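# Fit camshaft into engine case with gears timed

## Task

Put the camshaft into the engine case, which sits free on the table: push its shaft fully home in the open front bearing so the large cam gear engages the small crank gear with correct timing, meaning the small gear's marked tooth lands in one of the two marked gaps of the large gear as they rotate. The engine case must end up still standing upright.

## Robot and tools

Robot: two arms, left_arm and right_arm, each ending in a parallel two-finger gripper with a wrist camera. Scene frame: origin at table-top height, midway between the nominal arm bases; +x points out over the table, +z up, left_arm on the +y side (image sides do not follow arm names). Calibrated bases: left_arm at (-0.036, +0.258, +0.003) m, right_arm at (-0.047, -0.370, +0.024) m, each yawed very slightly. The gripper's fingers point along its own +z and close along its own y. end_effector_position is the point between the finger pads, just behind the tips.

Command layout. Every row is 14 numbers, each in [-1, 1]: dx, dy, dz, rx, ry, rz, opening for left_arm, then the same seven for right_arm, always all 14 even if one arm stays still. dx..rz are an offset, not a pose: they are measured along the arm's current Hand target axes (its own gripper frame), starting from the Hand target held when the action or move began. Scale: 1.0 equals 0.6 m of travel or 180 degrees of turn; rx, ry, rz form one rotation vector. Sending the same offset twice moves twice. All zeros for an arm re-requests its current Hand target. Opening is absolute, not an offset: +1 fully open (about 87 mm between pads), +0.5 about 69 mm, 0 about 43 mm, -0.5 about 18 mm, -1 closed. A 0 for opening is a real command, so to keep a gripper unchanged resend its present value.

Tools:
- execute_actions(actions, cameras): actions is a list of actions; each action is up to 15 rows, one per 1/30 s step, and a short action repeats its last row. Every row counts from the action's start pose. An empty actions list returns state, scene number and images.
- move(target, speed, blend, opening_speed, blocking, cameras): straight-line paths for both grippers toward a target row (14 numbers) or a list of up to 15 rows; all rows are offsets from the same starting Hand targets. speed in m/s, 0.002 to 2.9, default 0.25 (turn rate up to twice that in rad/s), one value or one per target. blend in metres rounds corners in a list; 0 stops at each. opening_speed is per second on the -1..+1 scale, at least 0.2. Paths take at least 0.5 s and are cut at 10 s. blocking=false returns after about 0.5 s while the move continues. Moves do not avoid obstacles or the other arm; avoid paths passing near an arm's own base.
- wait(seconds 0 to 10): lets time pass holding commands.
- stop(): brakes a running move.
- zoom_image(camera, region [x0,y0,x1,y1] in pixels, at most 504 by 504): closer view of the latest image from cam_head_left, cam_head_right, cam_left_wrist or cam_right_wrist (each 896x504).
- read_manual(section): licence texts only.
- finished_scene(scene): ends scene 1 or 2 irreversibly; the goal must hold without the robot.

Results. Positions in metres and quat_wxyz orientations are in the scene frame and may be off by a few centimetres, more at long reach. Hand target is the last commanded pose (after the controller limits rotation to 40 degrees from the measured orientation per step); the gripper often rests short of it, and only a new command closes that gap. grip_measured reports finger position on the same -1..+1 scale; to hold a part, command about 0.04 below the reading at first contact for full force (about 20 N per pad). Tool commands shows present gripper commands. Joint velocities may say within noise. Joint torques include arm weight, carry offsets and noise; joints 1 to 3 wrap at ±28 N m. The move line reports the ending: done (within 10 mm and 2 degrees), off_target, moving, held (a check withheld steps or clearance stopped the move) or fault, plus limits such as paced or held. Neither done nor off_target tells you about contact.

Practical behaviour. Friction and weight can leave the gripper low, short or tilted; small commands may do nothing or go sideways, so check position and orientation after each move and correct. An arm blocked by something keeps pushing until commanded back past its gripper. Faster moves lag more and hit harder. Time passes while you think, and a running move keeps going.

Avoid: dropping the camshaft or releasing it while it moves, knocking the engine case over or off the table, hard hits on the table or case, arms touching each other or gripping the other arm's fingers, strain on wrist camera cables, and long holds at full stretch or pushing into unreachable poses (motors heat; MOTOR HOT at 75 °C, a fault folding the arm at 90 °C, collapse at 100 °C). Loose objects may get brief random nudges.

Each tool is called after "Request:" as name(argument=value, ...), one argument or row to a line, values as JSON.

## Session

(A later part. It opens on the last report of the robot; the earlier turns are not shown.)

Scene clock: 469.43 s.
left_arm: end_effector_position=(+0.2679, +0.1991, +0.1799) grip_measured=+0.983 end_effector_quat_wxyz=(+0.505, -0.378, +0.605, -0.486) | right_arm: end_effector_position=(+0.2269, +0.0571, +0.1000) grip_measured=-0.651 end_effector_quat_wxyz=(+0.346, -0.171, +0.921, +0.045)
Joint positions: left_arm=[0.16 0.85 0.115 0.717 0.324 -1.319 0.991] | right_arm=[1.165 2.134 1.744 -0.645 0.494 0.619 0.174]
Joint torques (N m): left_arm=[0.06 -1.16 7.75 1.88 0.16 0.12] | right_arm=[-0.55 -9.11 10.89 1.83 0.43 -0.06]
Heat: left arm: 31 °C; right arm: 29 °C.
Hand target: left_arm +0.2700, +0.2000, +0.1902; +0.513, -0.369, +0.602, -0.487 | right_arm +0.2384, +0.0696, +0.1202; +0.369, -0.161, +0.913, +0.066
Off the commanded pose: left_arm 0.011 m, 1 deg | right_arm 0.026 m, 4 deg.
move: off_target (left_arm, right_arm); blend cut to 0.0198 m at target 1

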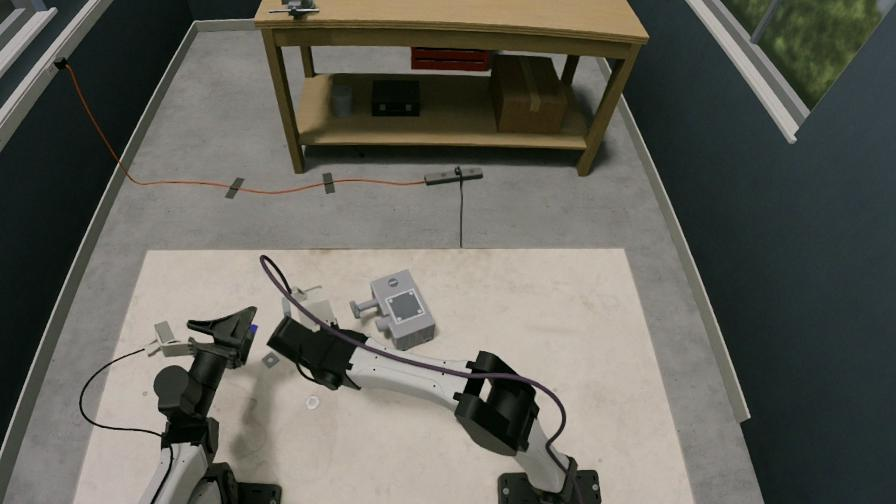

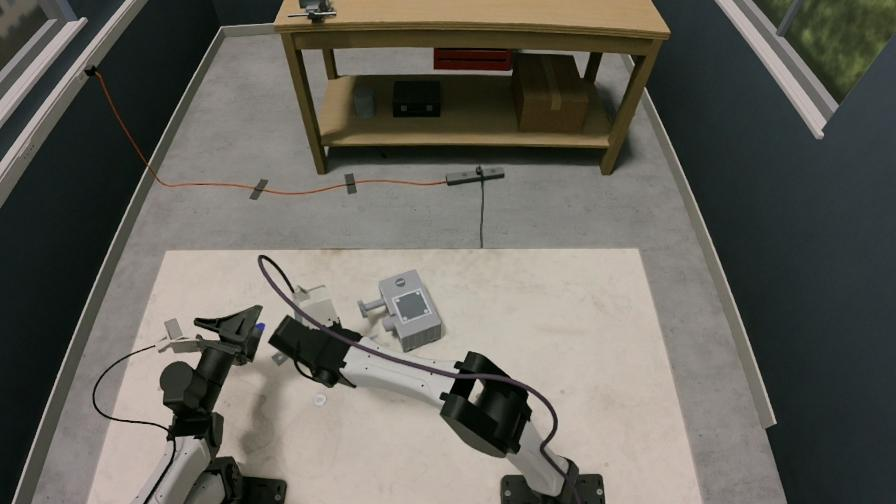

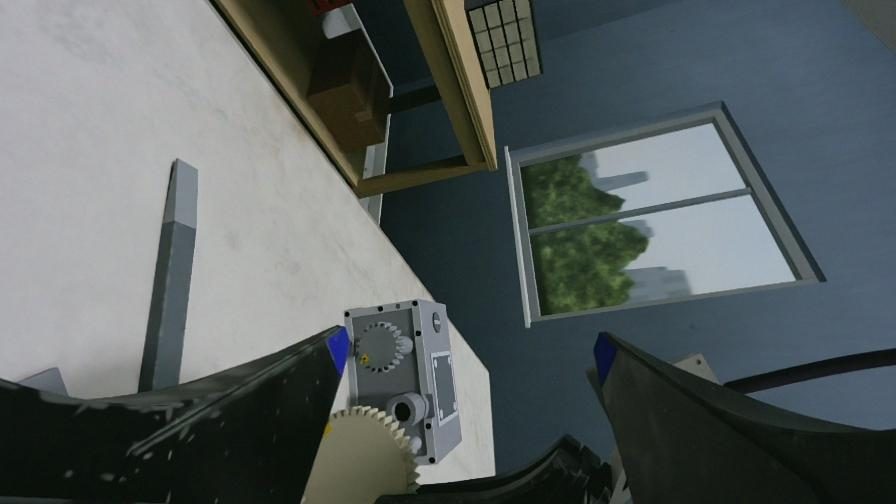

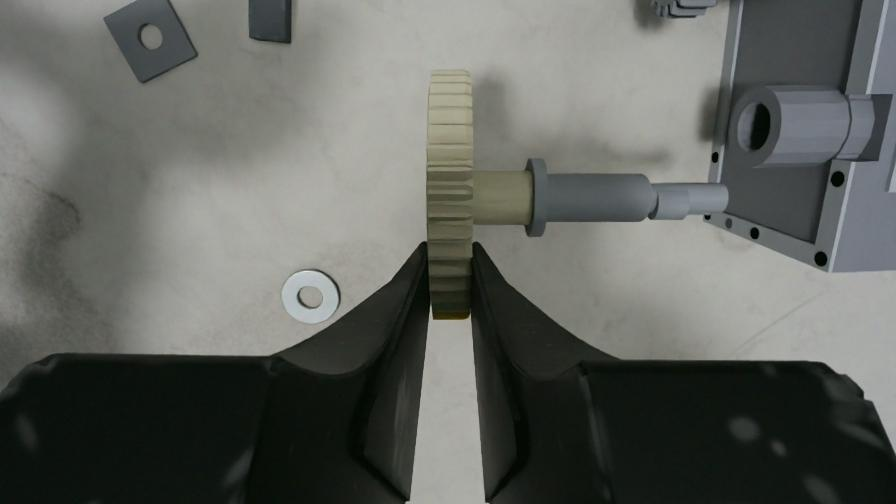

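Request:
move(
  target=[0.015,0.031,-0.032,0,0.078,0,1,-0.0263,0,0.0255,-0.0084,0,0.0073,-0.74],
  cameras=["all"],
  speed=0.1,
)

Request:
zoom_image(
  camera="cam_left_wrist",
  region=[330, 250, 480, 464],
)

Request:
zoom_image(
  camera="cam_right_wrist",
  region=[392, 0, 896, 340],
)

Scene clock: 493.63 s.
left_arm: end_effector_position=(+0.2471, +0.1980, +0.1619) grip_measured=+0.983 end_effector_quat_wxyz=(+0.427, -0.317, +0.662, -0.529) | right_arm: end_effector_position=(+0.2447, +0.0632, +0.0995) grip_measured=-0.651 end_effector_quat_wxyz=(+0.339, -0.167, +0.924, +0.058)
Joint positions: left_arm=[0.387 0.959 0.133 0.717 0.785 -1.262 0.991] | right_arm=[1.127 2.174 1.806 -0.642 0.45 0.596 0.174]
Joint torques (N m): left_arm=[0.21 -0.32 7.38 1.94 0.21 0.12] | right_arm=[-0.76 -9.17 11.1 1.99 0.38 -0.05]
Heat: left arm: 32 °C; right arm: 31 °C.
Hand target: left_arm +0.2504, +0.2003, +0.1697; +0.436, -0.307, +0.661, -0.529 | right_arm +0.2590, +0.0771, +0.1202; +0.366, -0.156, +0.914, +0.082
Off the commanded pose: left_arm 0.009 m, 2 deg | right_arm 0.029 m, 4 deg.
move: off_target (right_arm)

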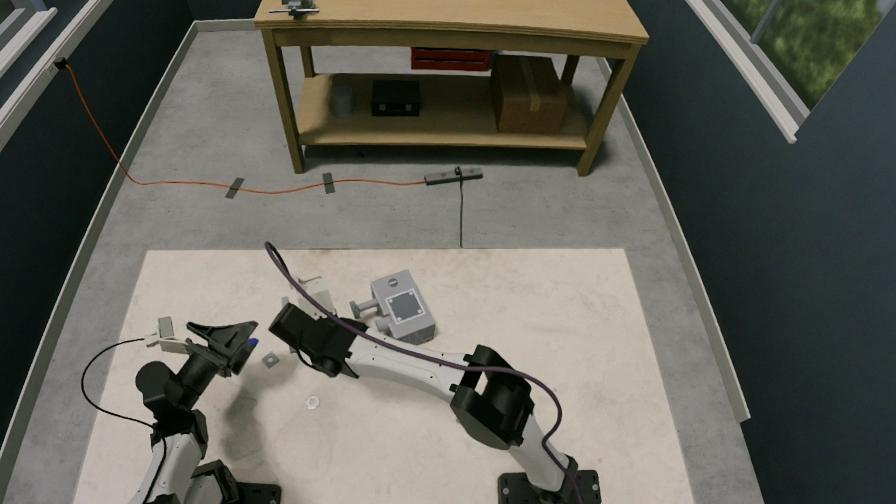

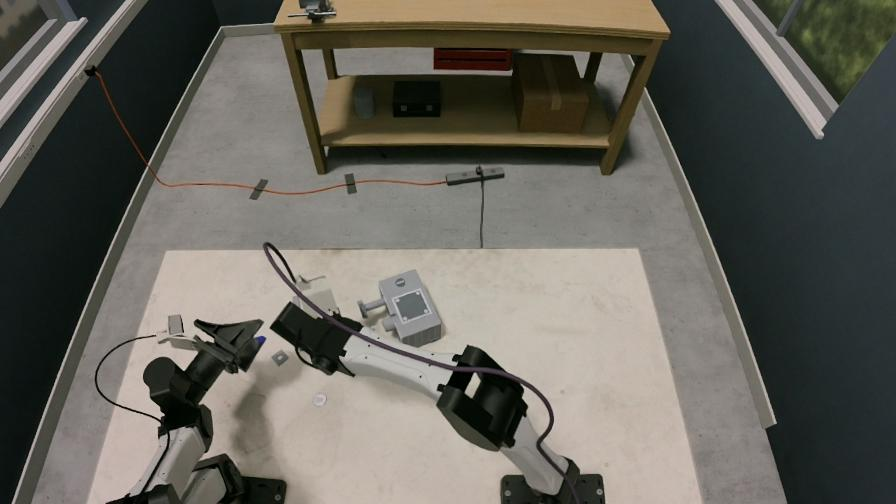

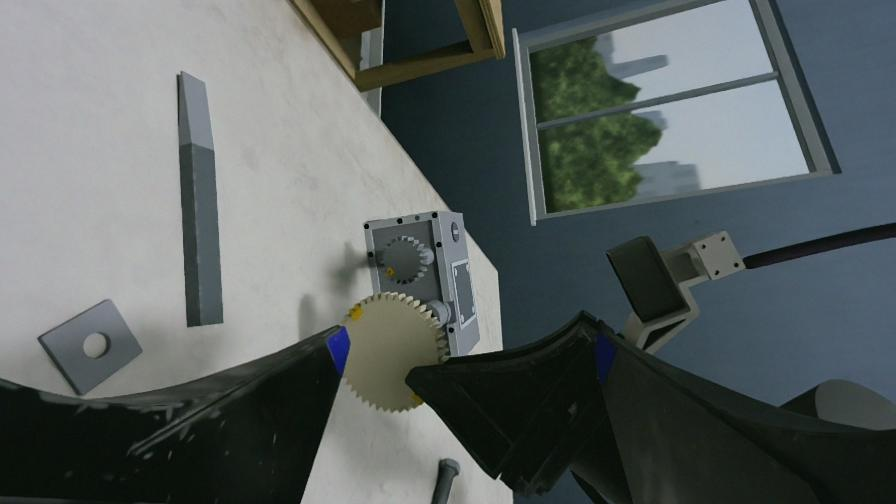

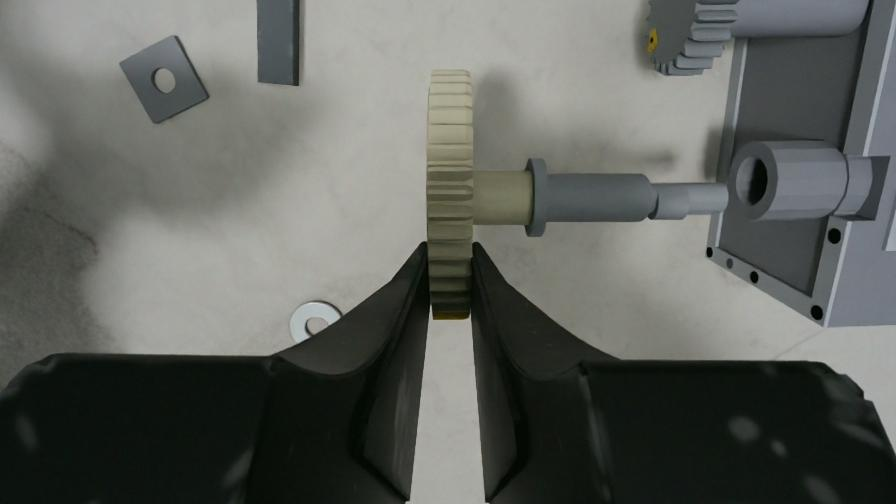

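Scaled by 2.355 from the camera's 896x504 image, which has a finer 1280x720 frame.

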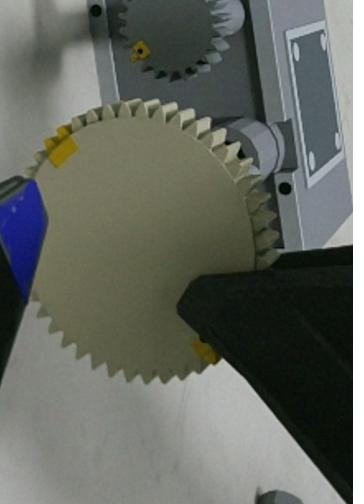

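Scaled by 1.000.

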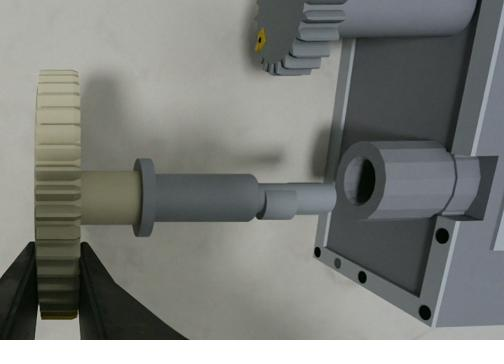

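Request:
zoom_image(
  camera="cam_left_wrist",
  region=[335, 280, 455, 420],
)

Scaled by 3.600 from the camera's 896x504 image, which has a finer 1280x720 frame.

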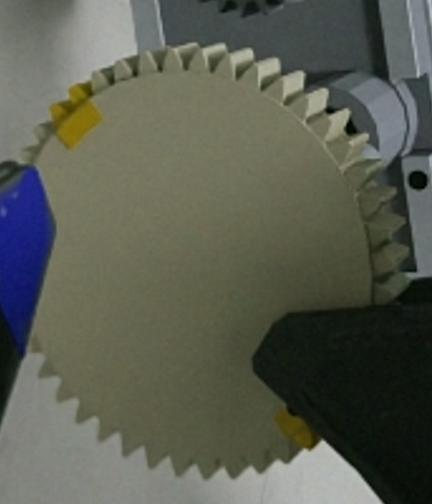

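Request:
zoom_image(
  camera="cam_left_wrist",
  region=[360, 205, 480, 345],
)

Scaled by 3.600 from the camera's 896x504 image, which has a finer 1280x720 frame.

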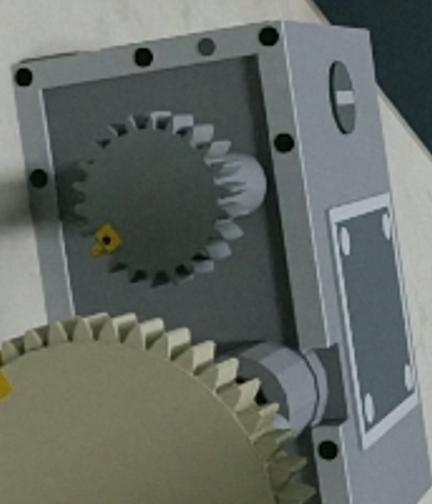

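Request:
move(
  target=[0,0,0,0,0,0,1,0.0087,0,0.0143,0,-0.0128,0,-0.74],
  cameras=["cam_left_wrist","cam_right_wrist"],
  speed=0.06,
)

Request:
zoom_image(
  camera="cam_left_wrist",
  region=[335, 205, 475, 425],
)

Request:
zoom_image(
  camera="cam_right_wrist",
  region=[392, 0, 896, 340],
)

Scene clock: 542.10 s.
left_arm: end_effector_position=(+0.2470, +0.1979, +0.1619) grip_measured=+0.983 end_effector_quat_wxyz=(+0.426, -0.317, +0.662, -0.529) | right_arm: end_effector_position=(+0.2532, +0.0756, +0.1031) grip_measured=-0.651 end_effector_quat_wxyz=(+0.364, -0.160, +0.914, +0.080)
Joint positions: left_arm=[0.387 0.959 0.133 0.717 0.786 -1.262 0.991] | right_arm=[1.127 2.174 1.787 -0.549 0.458 0.585 0.174]
Joint torques (N m): left_arm=[0.2 -0.32 7.39 1.94 0.21 0.12] | right_arm=[-0.32 -9.59 6.26 2.18 0.54 -0.07]
Heat: left arm: 31 °C; right arm: 33 °C.
Hand target: left_arm +0.2504, +0.2002, +0.1697; +0.436, -0.307, +0.661, -0.529 | right_arm +0.2610, +0.0782, +0.1104; +0.384, -0.154, +0.906, +0.085
Off the commanded pose: left_arm 0.009 m, 2 deg | right_arm 0.011 m, 3 deg.
move: off_target (right_arm)
Images, in order (width x height): cam_left_wrist 896x504, cam_right_wrist 896x504.

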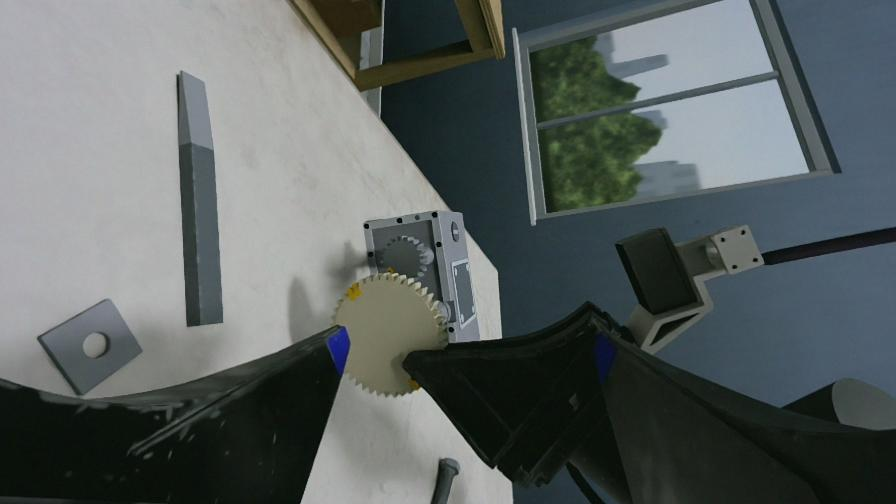

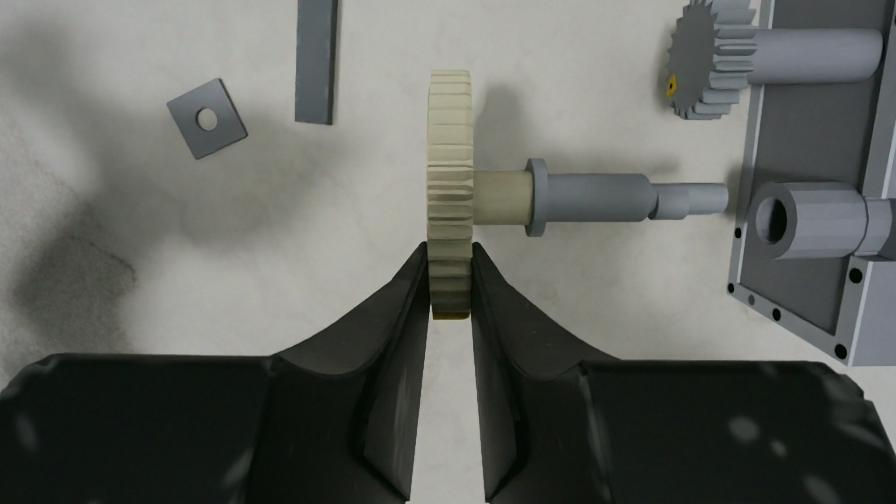

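Scaled by 2.291 from the camera's 896x504 image, which has a finer 1280x720 frame.

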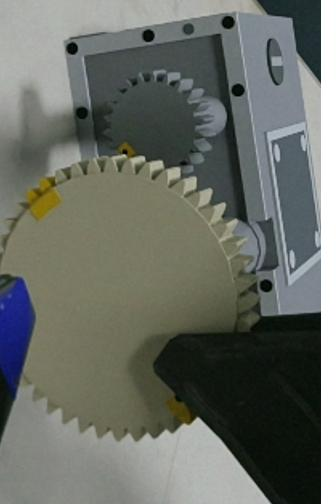

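Scaled by 1.000.

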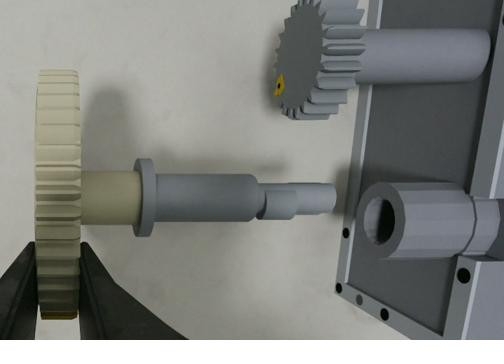

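Request:
move(
  target=[0,0,0,0,0,0,1,0.0323,0,0.0037,0.0068,0,-0.0065,-0.74],
  cameras=["cam_right_wrist"],
  speed=0.06,
)

Scene clock: 552.90 s.
left_arm: end_effector_position=(+0.2470, +0.1979, +0.1619) grip_measured=+0.983 end_effector_quat_wxyz=(+0.426, -0.317, +0.662, -0.529) | right_arm: end_effector_position=(+0.2458, +0.0691, +0.0850) grip_measured=-0.651 end_effector_quat_wxyz=(+0.365, -0.166, +0.914, +0.063)
Joint positions: left_arm=[0.387 0.959 0.133 0.717 0.786 -1.262 0.991] | right_arm=[1.143 2.174 1.72 -0.511 0.49 0.585 0.174]
Joint torques (N m): left_arm=[0.21 -0.34 7.38 1.94 0.22 0.12] | right_arm=[0.39 -10.02 6.23 2.11 0.56 0.04]
Heat: left arm: 31 °C; right arm: 34 °C.
Hand target: left_arm +0.2504, +0.2002, +0.1697; +0.436, -0.307, +0.661, -0.529 | right_arm +0.2496, +0.0747, +0.0949; +0.386, -0.159, +0.906, +0.072
Off the commanded pose: left_arm 0.009 m, 2 deg | right_arm 0.012 m, 3 deg.
move: off_target (right_arm)
Images, in order (width x height): cam_right_wrist 896x504.

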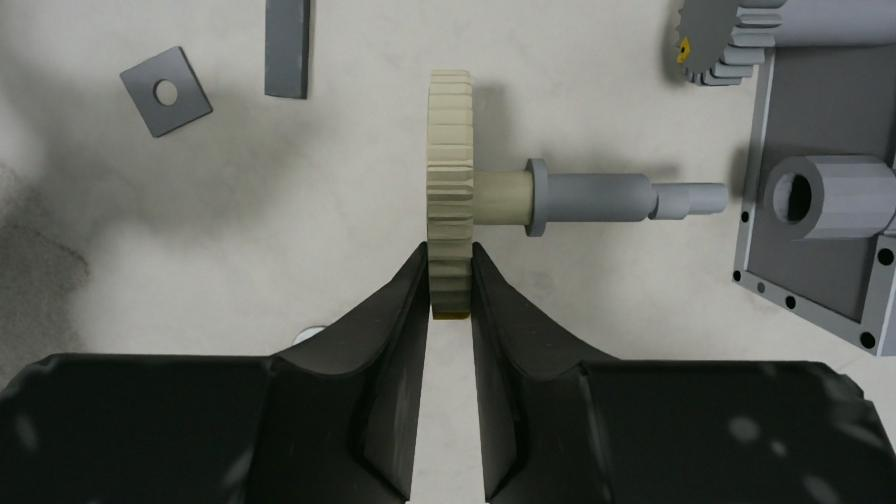

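Request:
execute_actions(
  actions=[],
)

Request:
zoom_image(
  camera="cam_left_wrist",
  region=[325, 205, 465, 425],
)

Request:
zoom_image(
  camera="cam_right_wrist",
  region=[592, 0, 896, 340],
)

Scene clock: 568.50 s.
left_arm: end_effector_position=(+0.2470, +0.1979, +0.1619) grip_measured=+0.983 end_effector_quat_wxyz=(+0.426, -0.317, +0.662, -0.529) | right_arm: end_effector_position=(+0.2459, +0.0691, +0.0851) grip_measured=-0.651 end_effector_quat_wxyz=(+0.366, -0.166, +0.914, +0.063)
Joint positions: left_arm=[0.387 0.959 0.133 0.717 0.786 -1.262 0.991] | right_arm=[1.143 2.174 1.72 -0.51 0.49 0.585 0.174]
Joint velocities: within noise
Joint torques (N m): left_arm=[0.23 -0.35 7.38 1.93 0.21 0.12] | right_arm=[0.42 -9.99 6.19 2.1 0.57 0.03]
Heat: left arm: 31 °C; right arm: 35 °C.
Hand target: left_arm +0.2504, +0.2002, +0.1697; +0.436, -0.307, +0.661, -0.529 | right_arm +0.2496, +0.0747, +0.0949; +0.387, -0.159, +0.906, +0.072
Tool commands: left_gripper/opening=+1.0 right_gripper/opening=-0.74
Off the commanded pose: left_arm 0.009 m, 2 deg | right_arm 0.012 m, 3 deg.

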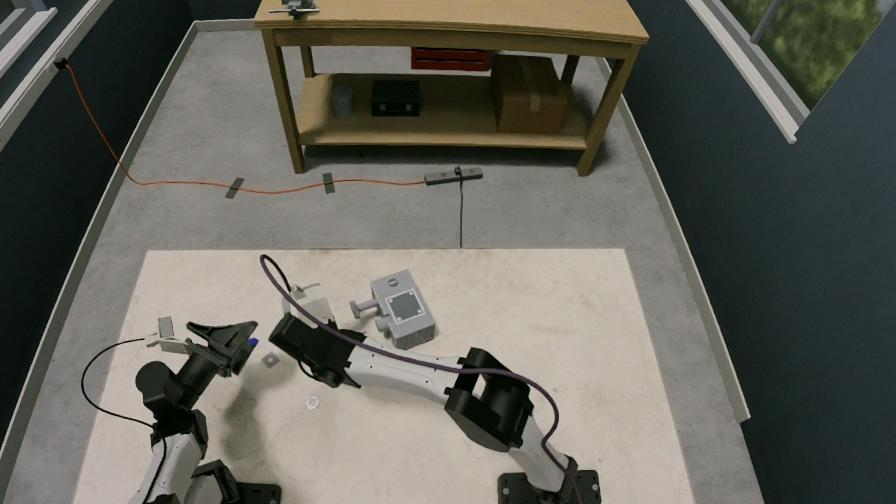

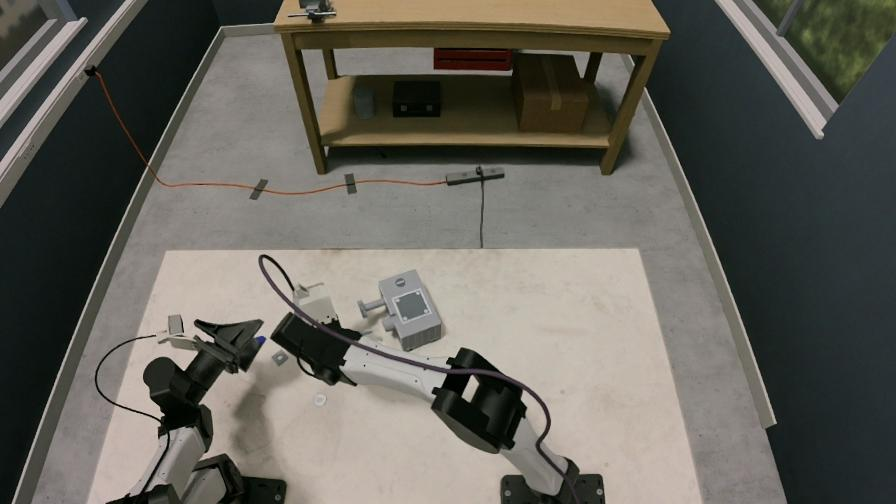

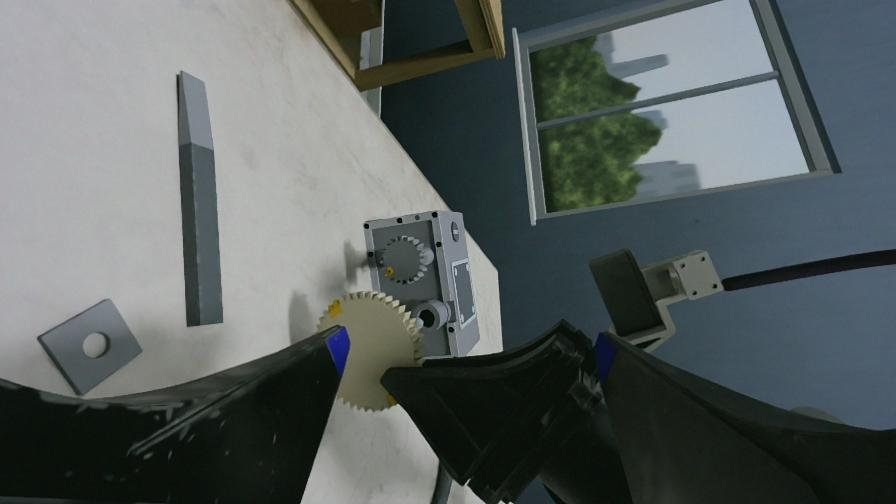

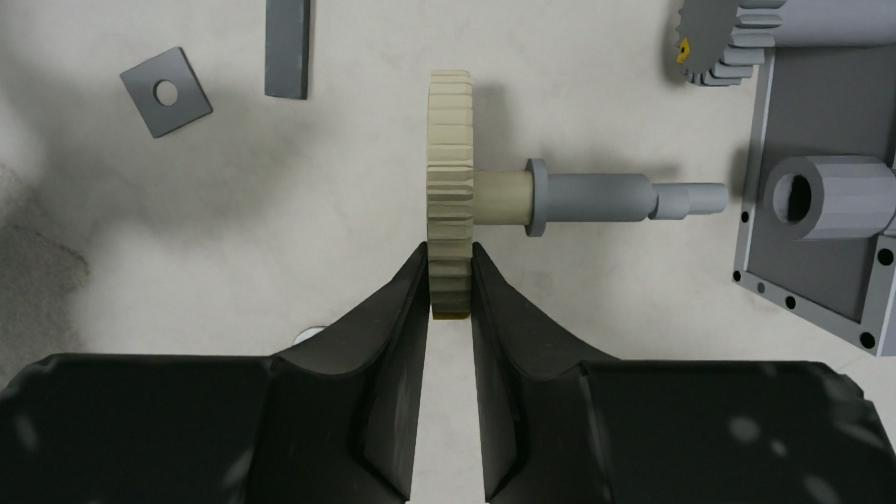

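Scaled by 2.291 from the camera's 896x504 image, which has a finer 1280x720 frame.

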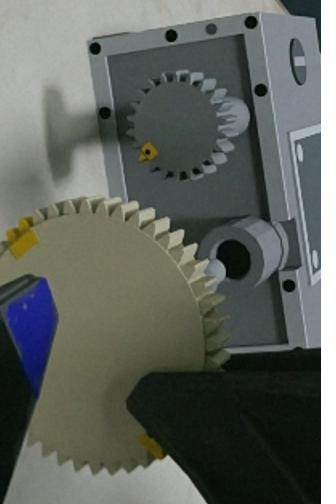

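Scaled by 1.482 from the camera's 896x504 image, which has a finer 1280x720 frame.

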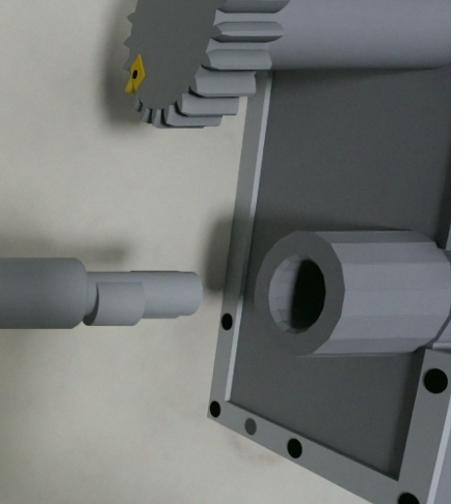

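Request:
move(
  target=[0,0,0,0,0,0,1,-0.0018,-0.05,-0.0017,0,0,0,-0.74],
  cameras=["cam_left_wrist","cam_right_wrist"],
  speed=0.05,
)

Request:
zoom_image(
  camera="cam_left_wrist",
  region=[325, 205, 465, 425],
)

Request:
zoom_image(
  camera="cam_right_wrist",
  region=[592, 0, 896, 340],
)

Scene clock: 586.20 s.
left_arm: end_effector_position=(+0.2470, +0.1979, +0.1619) grip_measured=+0.983 end_effector_quat_wxyz=(+0.426, -0.317, +0.662, -0.529) | right_arm: end_effector_position=(+0.2502, +0.0433, +0.0710) grip_measured=-0.651 end_effector_quat_wxyz=(+0.360, -0.171, +0.916, +0.052)
Joint positions: left_arm=[0.387 0.959 0.133 0.717 0.786 -1.262 0.991] | right_arm=[1.11 2.124 1.59 -0.441 0.475 0.55 0.174]
Joint torques (N m): left_arm=[0.21 -0.32 7.39 1.93 0.21 0.12] | right_arm=[-0.9 -12.14 6.13 2.08 0.44 -0.07]
Heat: left arm: 31 °C; right arm: 36 °C.
Hand target: left_arm +0.2504, +0.2002, +0.1697; +0.436, -0.307, +0.661, -0.529 | right_arm +0.2600, +0.0465, +0.0962; +0.387, -0.159, +0.906, +0.072
Off the commanded pose: left_arm 0.009 m, 2 deg | right_arm 0.027 m, 4 deg.
move: off_target (right_arm)
Images, in order (width x height): cam_left_wrist 896x504, cam_right_wrist 896x504.

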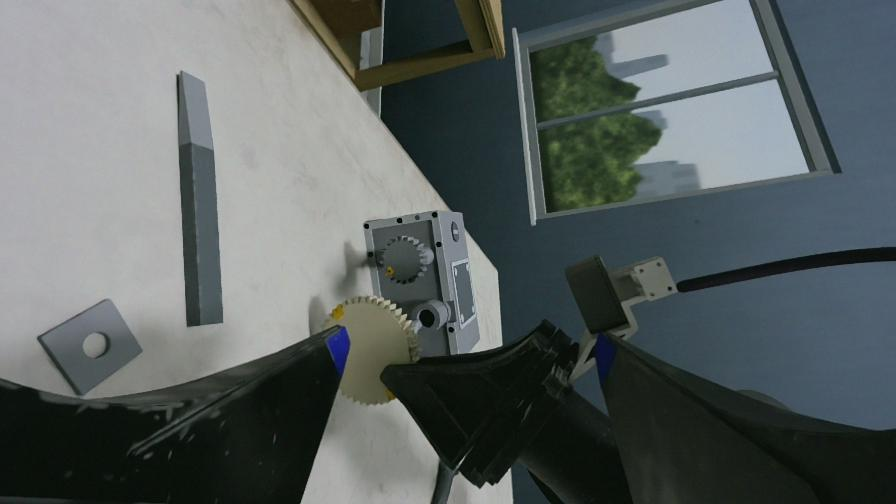

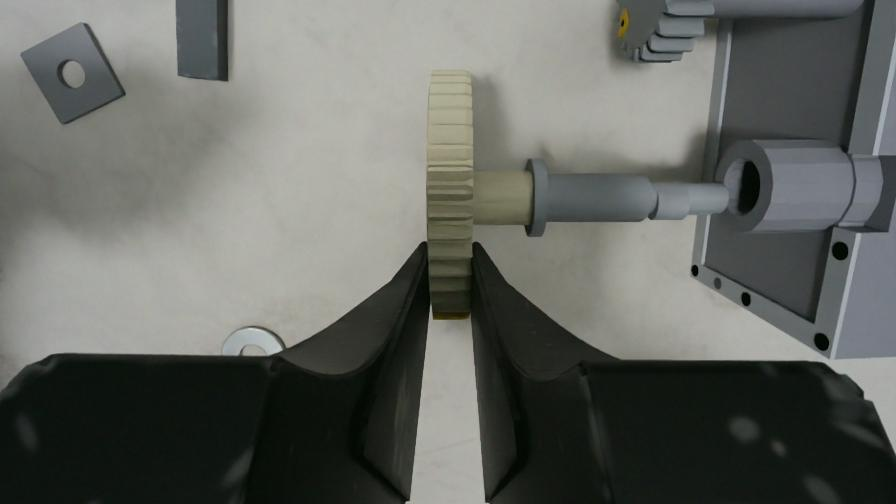

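Scaled by 2.291 from the camera's 896x504 image, which has a finer 1280x720 frame.

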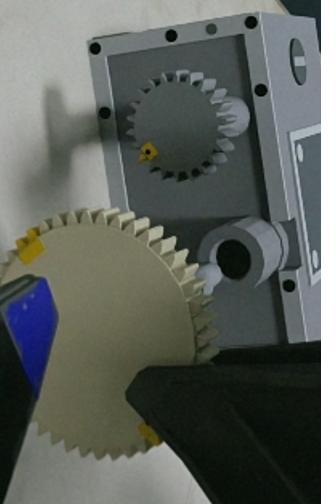

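Scaled by 1.482 from the camera's 896x504 image, which has a finer 1280x720 frame.

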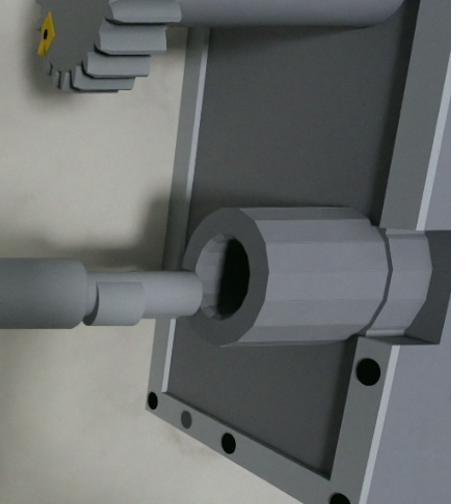

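Request:
move(
  target=[0,0,0,0,0,0,1,-0.021,0.0262,-0.014,0,0,0,-0.74],
  cameras=["cam_left_wrist","cam_right_wrist"],
  speed=0.06,
)

Scene clock: 595.63 s.
left_arm: end_effector_position=(+0.2470, +0.1979, +0.1619) grip_measured=+0.983 end_effector_quat_wxyz=(+0.426, -0.317, +0.662, -0.529) | right_arm: end_effector_position=(+0.2516, +0.0466, +0.0867) grip_measured=-0.651 end_effector_quat_wxyz=(+0.359, -0.172, +0.916, +0.051)
Joint positions: left_arm=[0.387 0.959 0.133 0.717 0.786 -1.262 0.991] | right_arm=[1.11 2.124 1.656 -0.51 0.474 0.549 0.174]
Joint torques (N m): left_arm=[0.23 -0.34 7.38 1.93 0.21 0.12] | right_arm=[0.95 -9.7 10.65 1.86 0.55 0.16]
Heat: left arm: 31 °C; right arm: 38 °C.
Hand target: left_arm +0.2504, +0.2002, +0.1697; +0.436, -0.307, +0.661, -0.529 | right_arm +0.2570, +0.0621, +0.1111; +0.386, -0.159, +0.906, +0.072
Off the commanded pose: left_arm 0.009 m, 2 deg | right_arm 0.029 m, 4 deg.
move: off_target (right_arm)
Images, in order (width x height): cam_left_wrist 896x504, cam_right_wrist 896x504.

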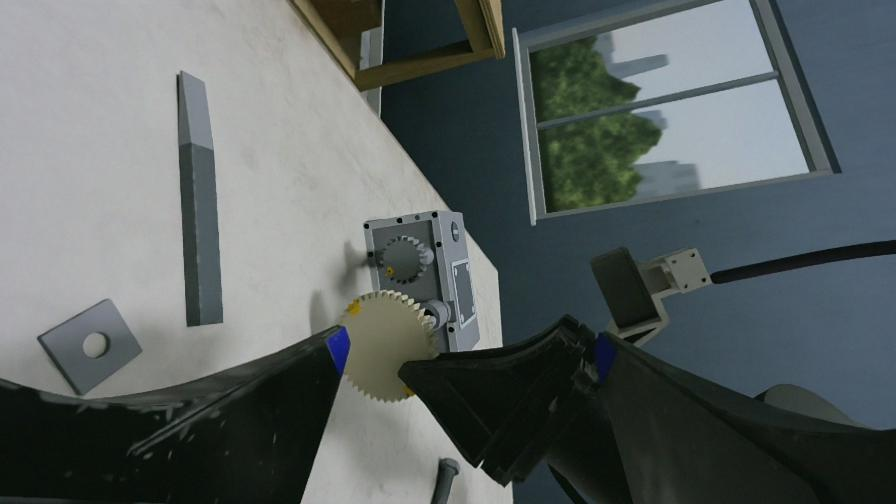

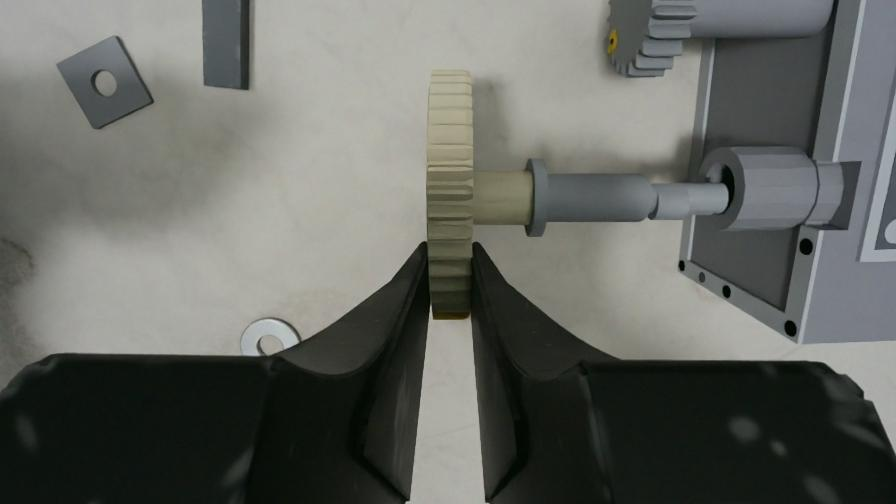

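Request:
zoom_image(
  camera="cam_right_wrist",
  region=[612, 100, 896, 340],
)

Request:
zoom_image(
  camera="cam_left_wrist",
  region=[345, 205, 485, 425],
)

Scaled by 1.775 from the camera's 896x504 image, which has a finer 1280x720 frame.

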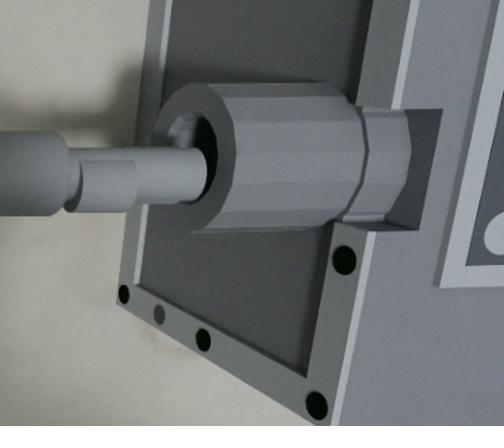

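Scaled by 2.291 from the camera's 896x504 image, which has a finer 1280x720 frame.

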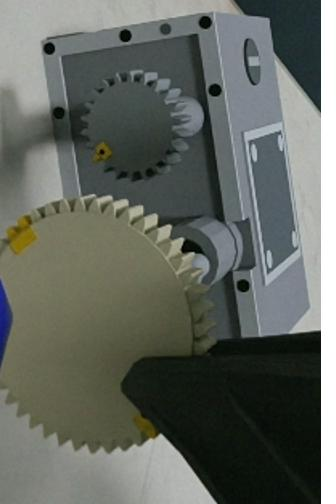

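Request:
zoom_image(
  camera="cam_left_wrist",
  region=[405, 285, 465, 345],
)

Request:
zoom_image(
  camera="cam_right_wrist",
  region=[640, 130, 780, 250],
)

Scaled by 8.400 from the camera's 896x504 image, which has a finer 1280x720 frame.

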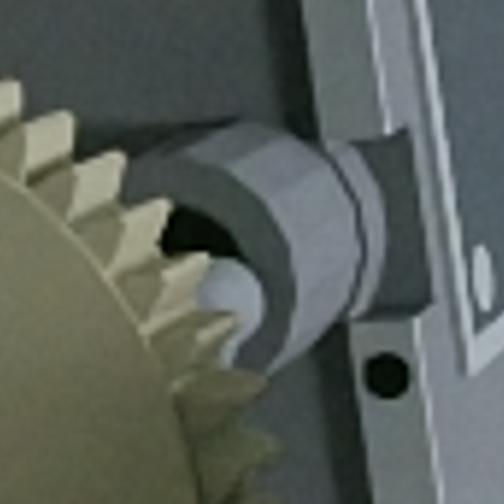

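Scaled by 3.600 from the camera's 896x504 image, which has a finer 1280x720 frame.

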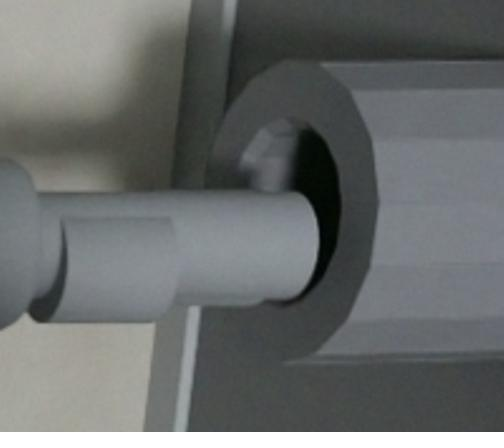

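Request:
move(
  target=[0,0,0,0,0,0,1,-0.0033,0,0.0107,-0.006,0,0.006,-0.74],
  cameras=["cam_left_wrist","cam_right_wrist"],
  speed=0.06,
)

Request:
zoom_image(
  camera="cam_left_wrist",
  region=[405, 285, 465, 345],
)

Request:
zoom_image(
  camera="cam_right_wrist",
  region=[640, 110, 780, 230],
)

Scene clock: 620.03 s.
left_arm: end_effector_position=(+0.2470, +0.1979, +0.1619) grip_measured=+0.983 end_effector_quat_wxyz=(+0.426, -0.317, +0.662, -0.529) | right_arm: end_effector_position=(+0.2514, +0.0489, +0.0871) grip_measured=-0.651 end_effector_quat_wxyz=(+0.358, -0.172, +0.916, +0.056)
Joint positions: left_arm=[0.387 0.959 0.133 0.717 0.786 -1.262 0.991] | right_arm=[1.11 2.124 1.656 -0.502 0.466 0.549 0.174]
Joint torques (N m): left_arm=[0.2 -0.34 7.39 1.94 0.22 0.12] | right_arm=[-0.39 -9.37 10.03 2.1 0.42 0.15]
Heat: left arm: 31 °C; right arm: 38 °C.
Hand target: left_arm +0.2504, +0.2002, +0.1697; +0.436, -0.307, +0.661, -0.529 | right_arm +0.2627, +0.0642, +0.1081; +0.384, -0.154, +0.906, +0.084
Off the commanded pose: left_arm 0.009 m, 2 deg | right_arm 0.028 m, 5 deg.
move: off_target (right_arm)
Images, in order (width x height): cam_left_wrist 896x504, cam_right_wrist 896x504.

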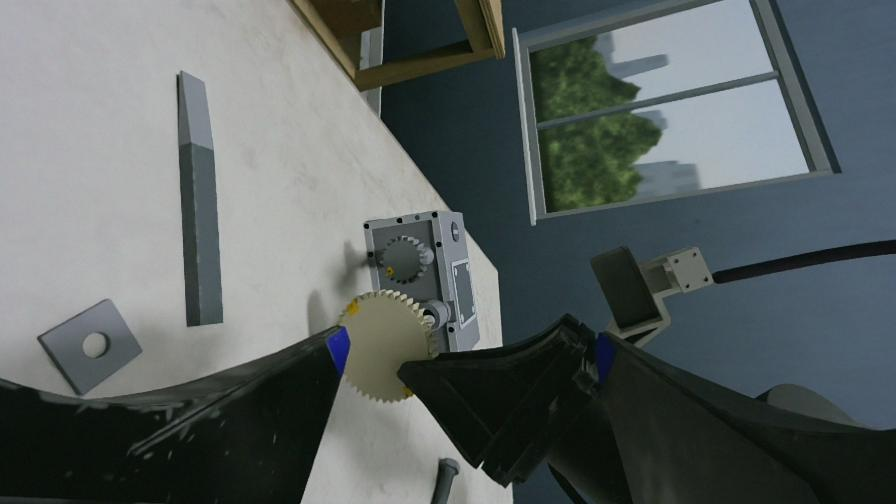

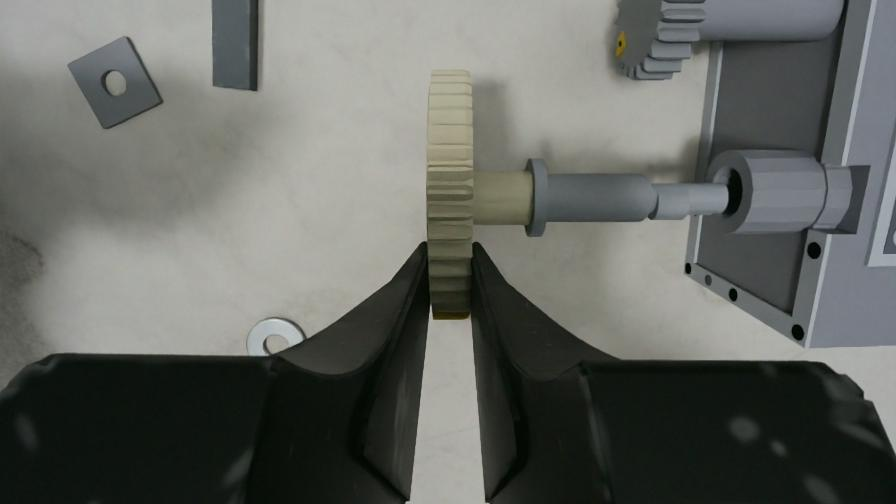

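Scaled by 8.400 from the camera's 896x504 image, which has a finer 1280x720 frame.

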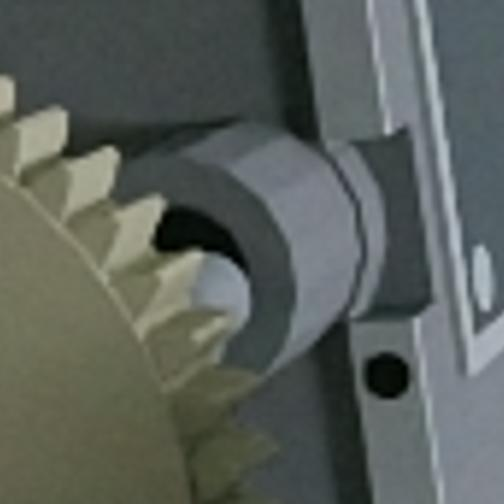

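Scaled by 3.600 from the camera's 896x504 image, which has a finer 1280x720 frame.

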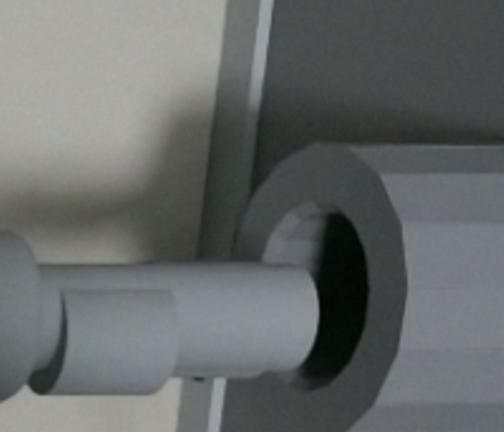

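Request:
move(
  target=[0,0,0,0,0,0,1,-0.001,-0.03,0.004,0,0,0,-0.74],
  cameras=["cam_left_wrist","cam_right_wrist"],
  speed=0.04,
)

Request:
zoom_image(
  camera="cam_left_wrist",
  region=[405, 285, 465, 345],
)

Request:
zoom_image(
  camera="cam_right_wrist",
  region=[640, 110, 780, 230],
)

Scene clock: 628.50 s.
left_arm: end_effector_position=(+0.2470, +0.1979, +0.1619) grip_measured=+0.983 end_effector_quat_wxyz=(+0.426, -0.317, +0.662, -0.529) | right_arm: end_effector_position=(+0.2607, +0.0460, +0.0823) grip_measured=-0.651 end_effector_quat_wxyz=(+0.358, -0.165, +0.917, +0.066)
Joint positions: left_arm=[0.387 0.959 0.133 0.717 0.786 -1.262 0.991] | right_arm=[1.084 2.124 1.633 -0.459 0.441 0.541 0.174]
Joint torques (N m): left_arm=[0.23 -0.34 7.38 1.94 0.23 0.12] | right_arm=[-0.96 -11.96 6.11 2.1 0.43 -0.05]
Heat: left arm: 32 °C; right arm: 38 °C.
Hand target: left_arm +0.2504, +0.2002, +0.1697; +0.436, -0.307, +0.661, -0.529 | right_arm +0.2709, +0.0481, +0.1064; +0.384, -0.155, +0.906, +0.084
Off the commanded pose: left_arm 0.009 m, 2 deg | right_arm 0.026 m, 4 deg.
move: off_target (right_arm)
Images, in order (width x height): cam_left_wrist 896x504, cam_right_wrist 896x504.

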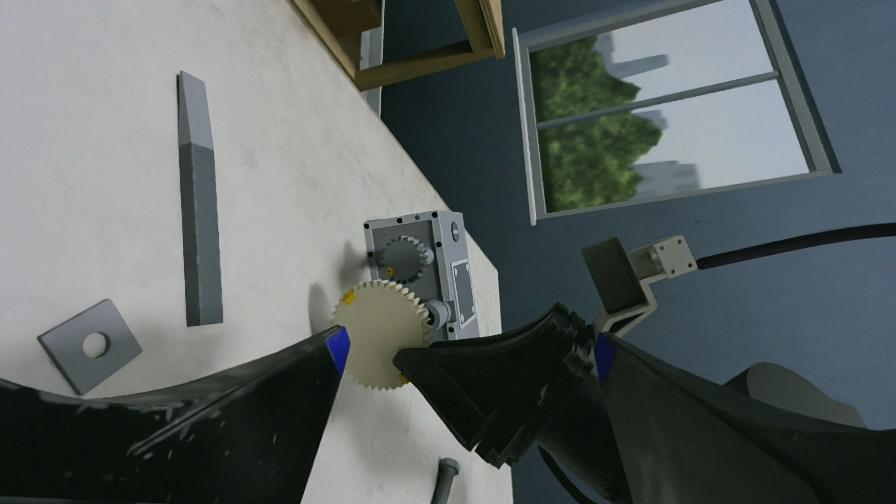

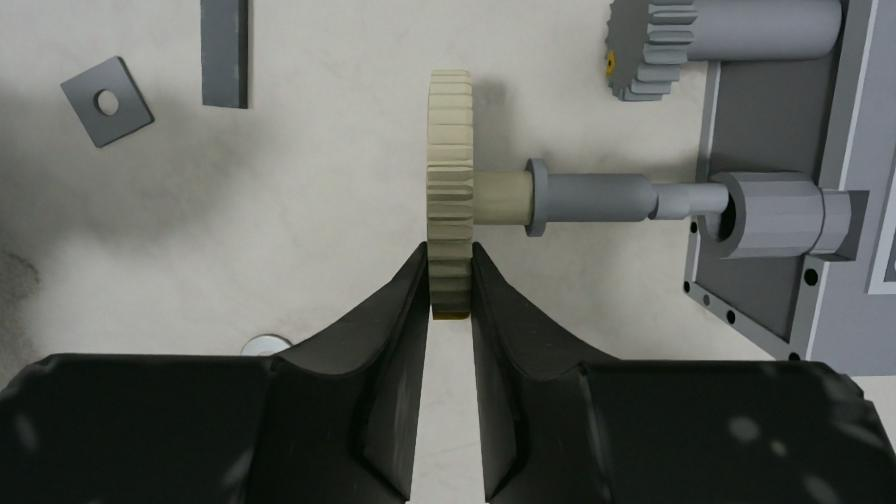

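Scaled by 8.400 from the camera's 896x504 image, which has a finer 1280x720 frame.

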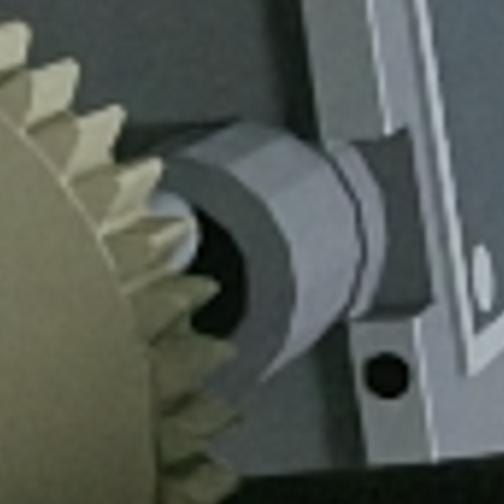

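Scaled by 3.600 from the camera's 896x504 image, which has a finer 1280x720 frame.

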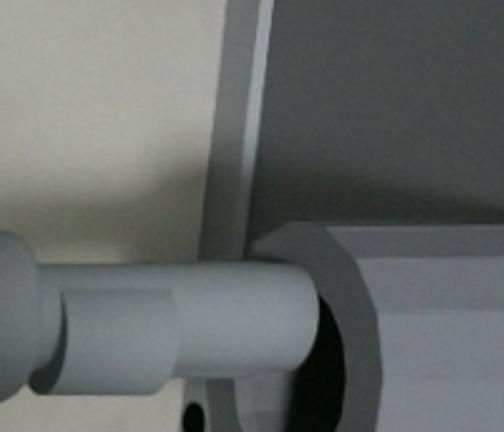

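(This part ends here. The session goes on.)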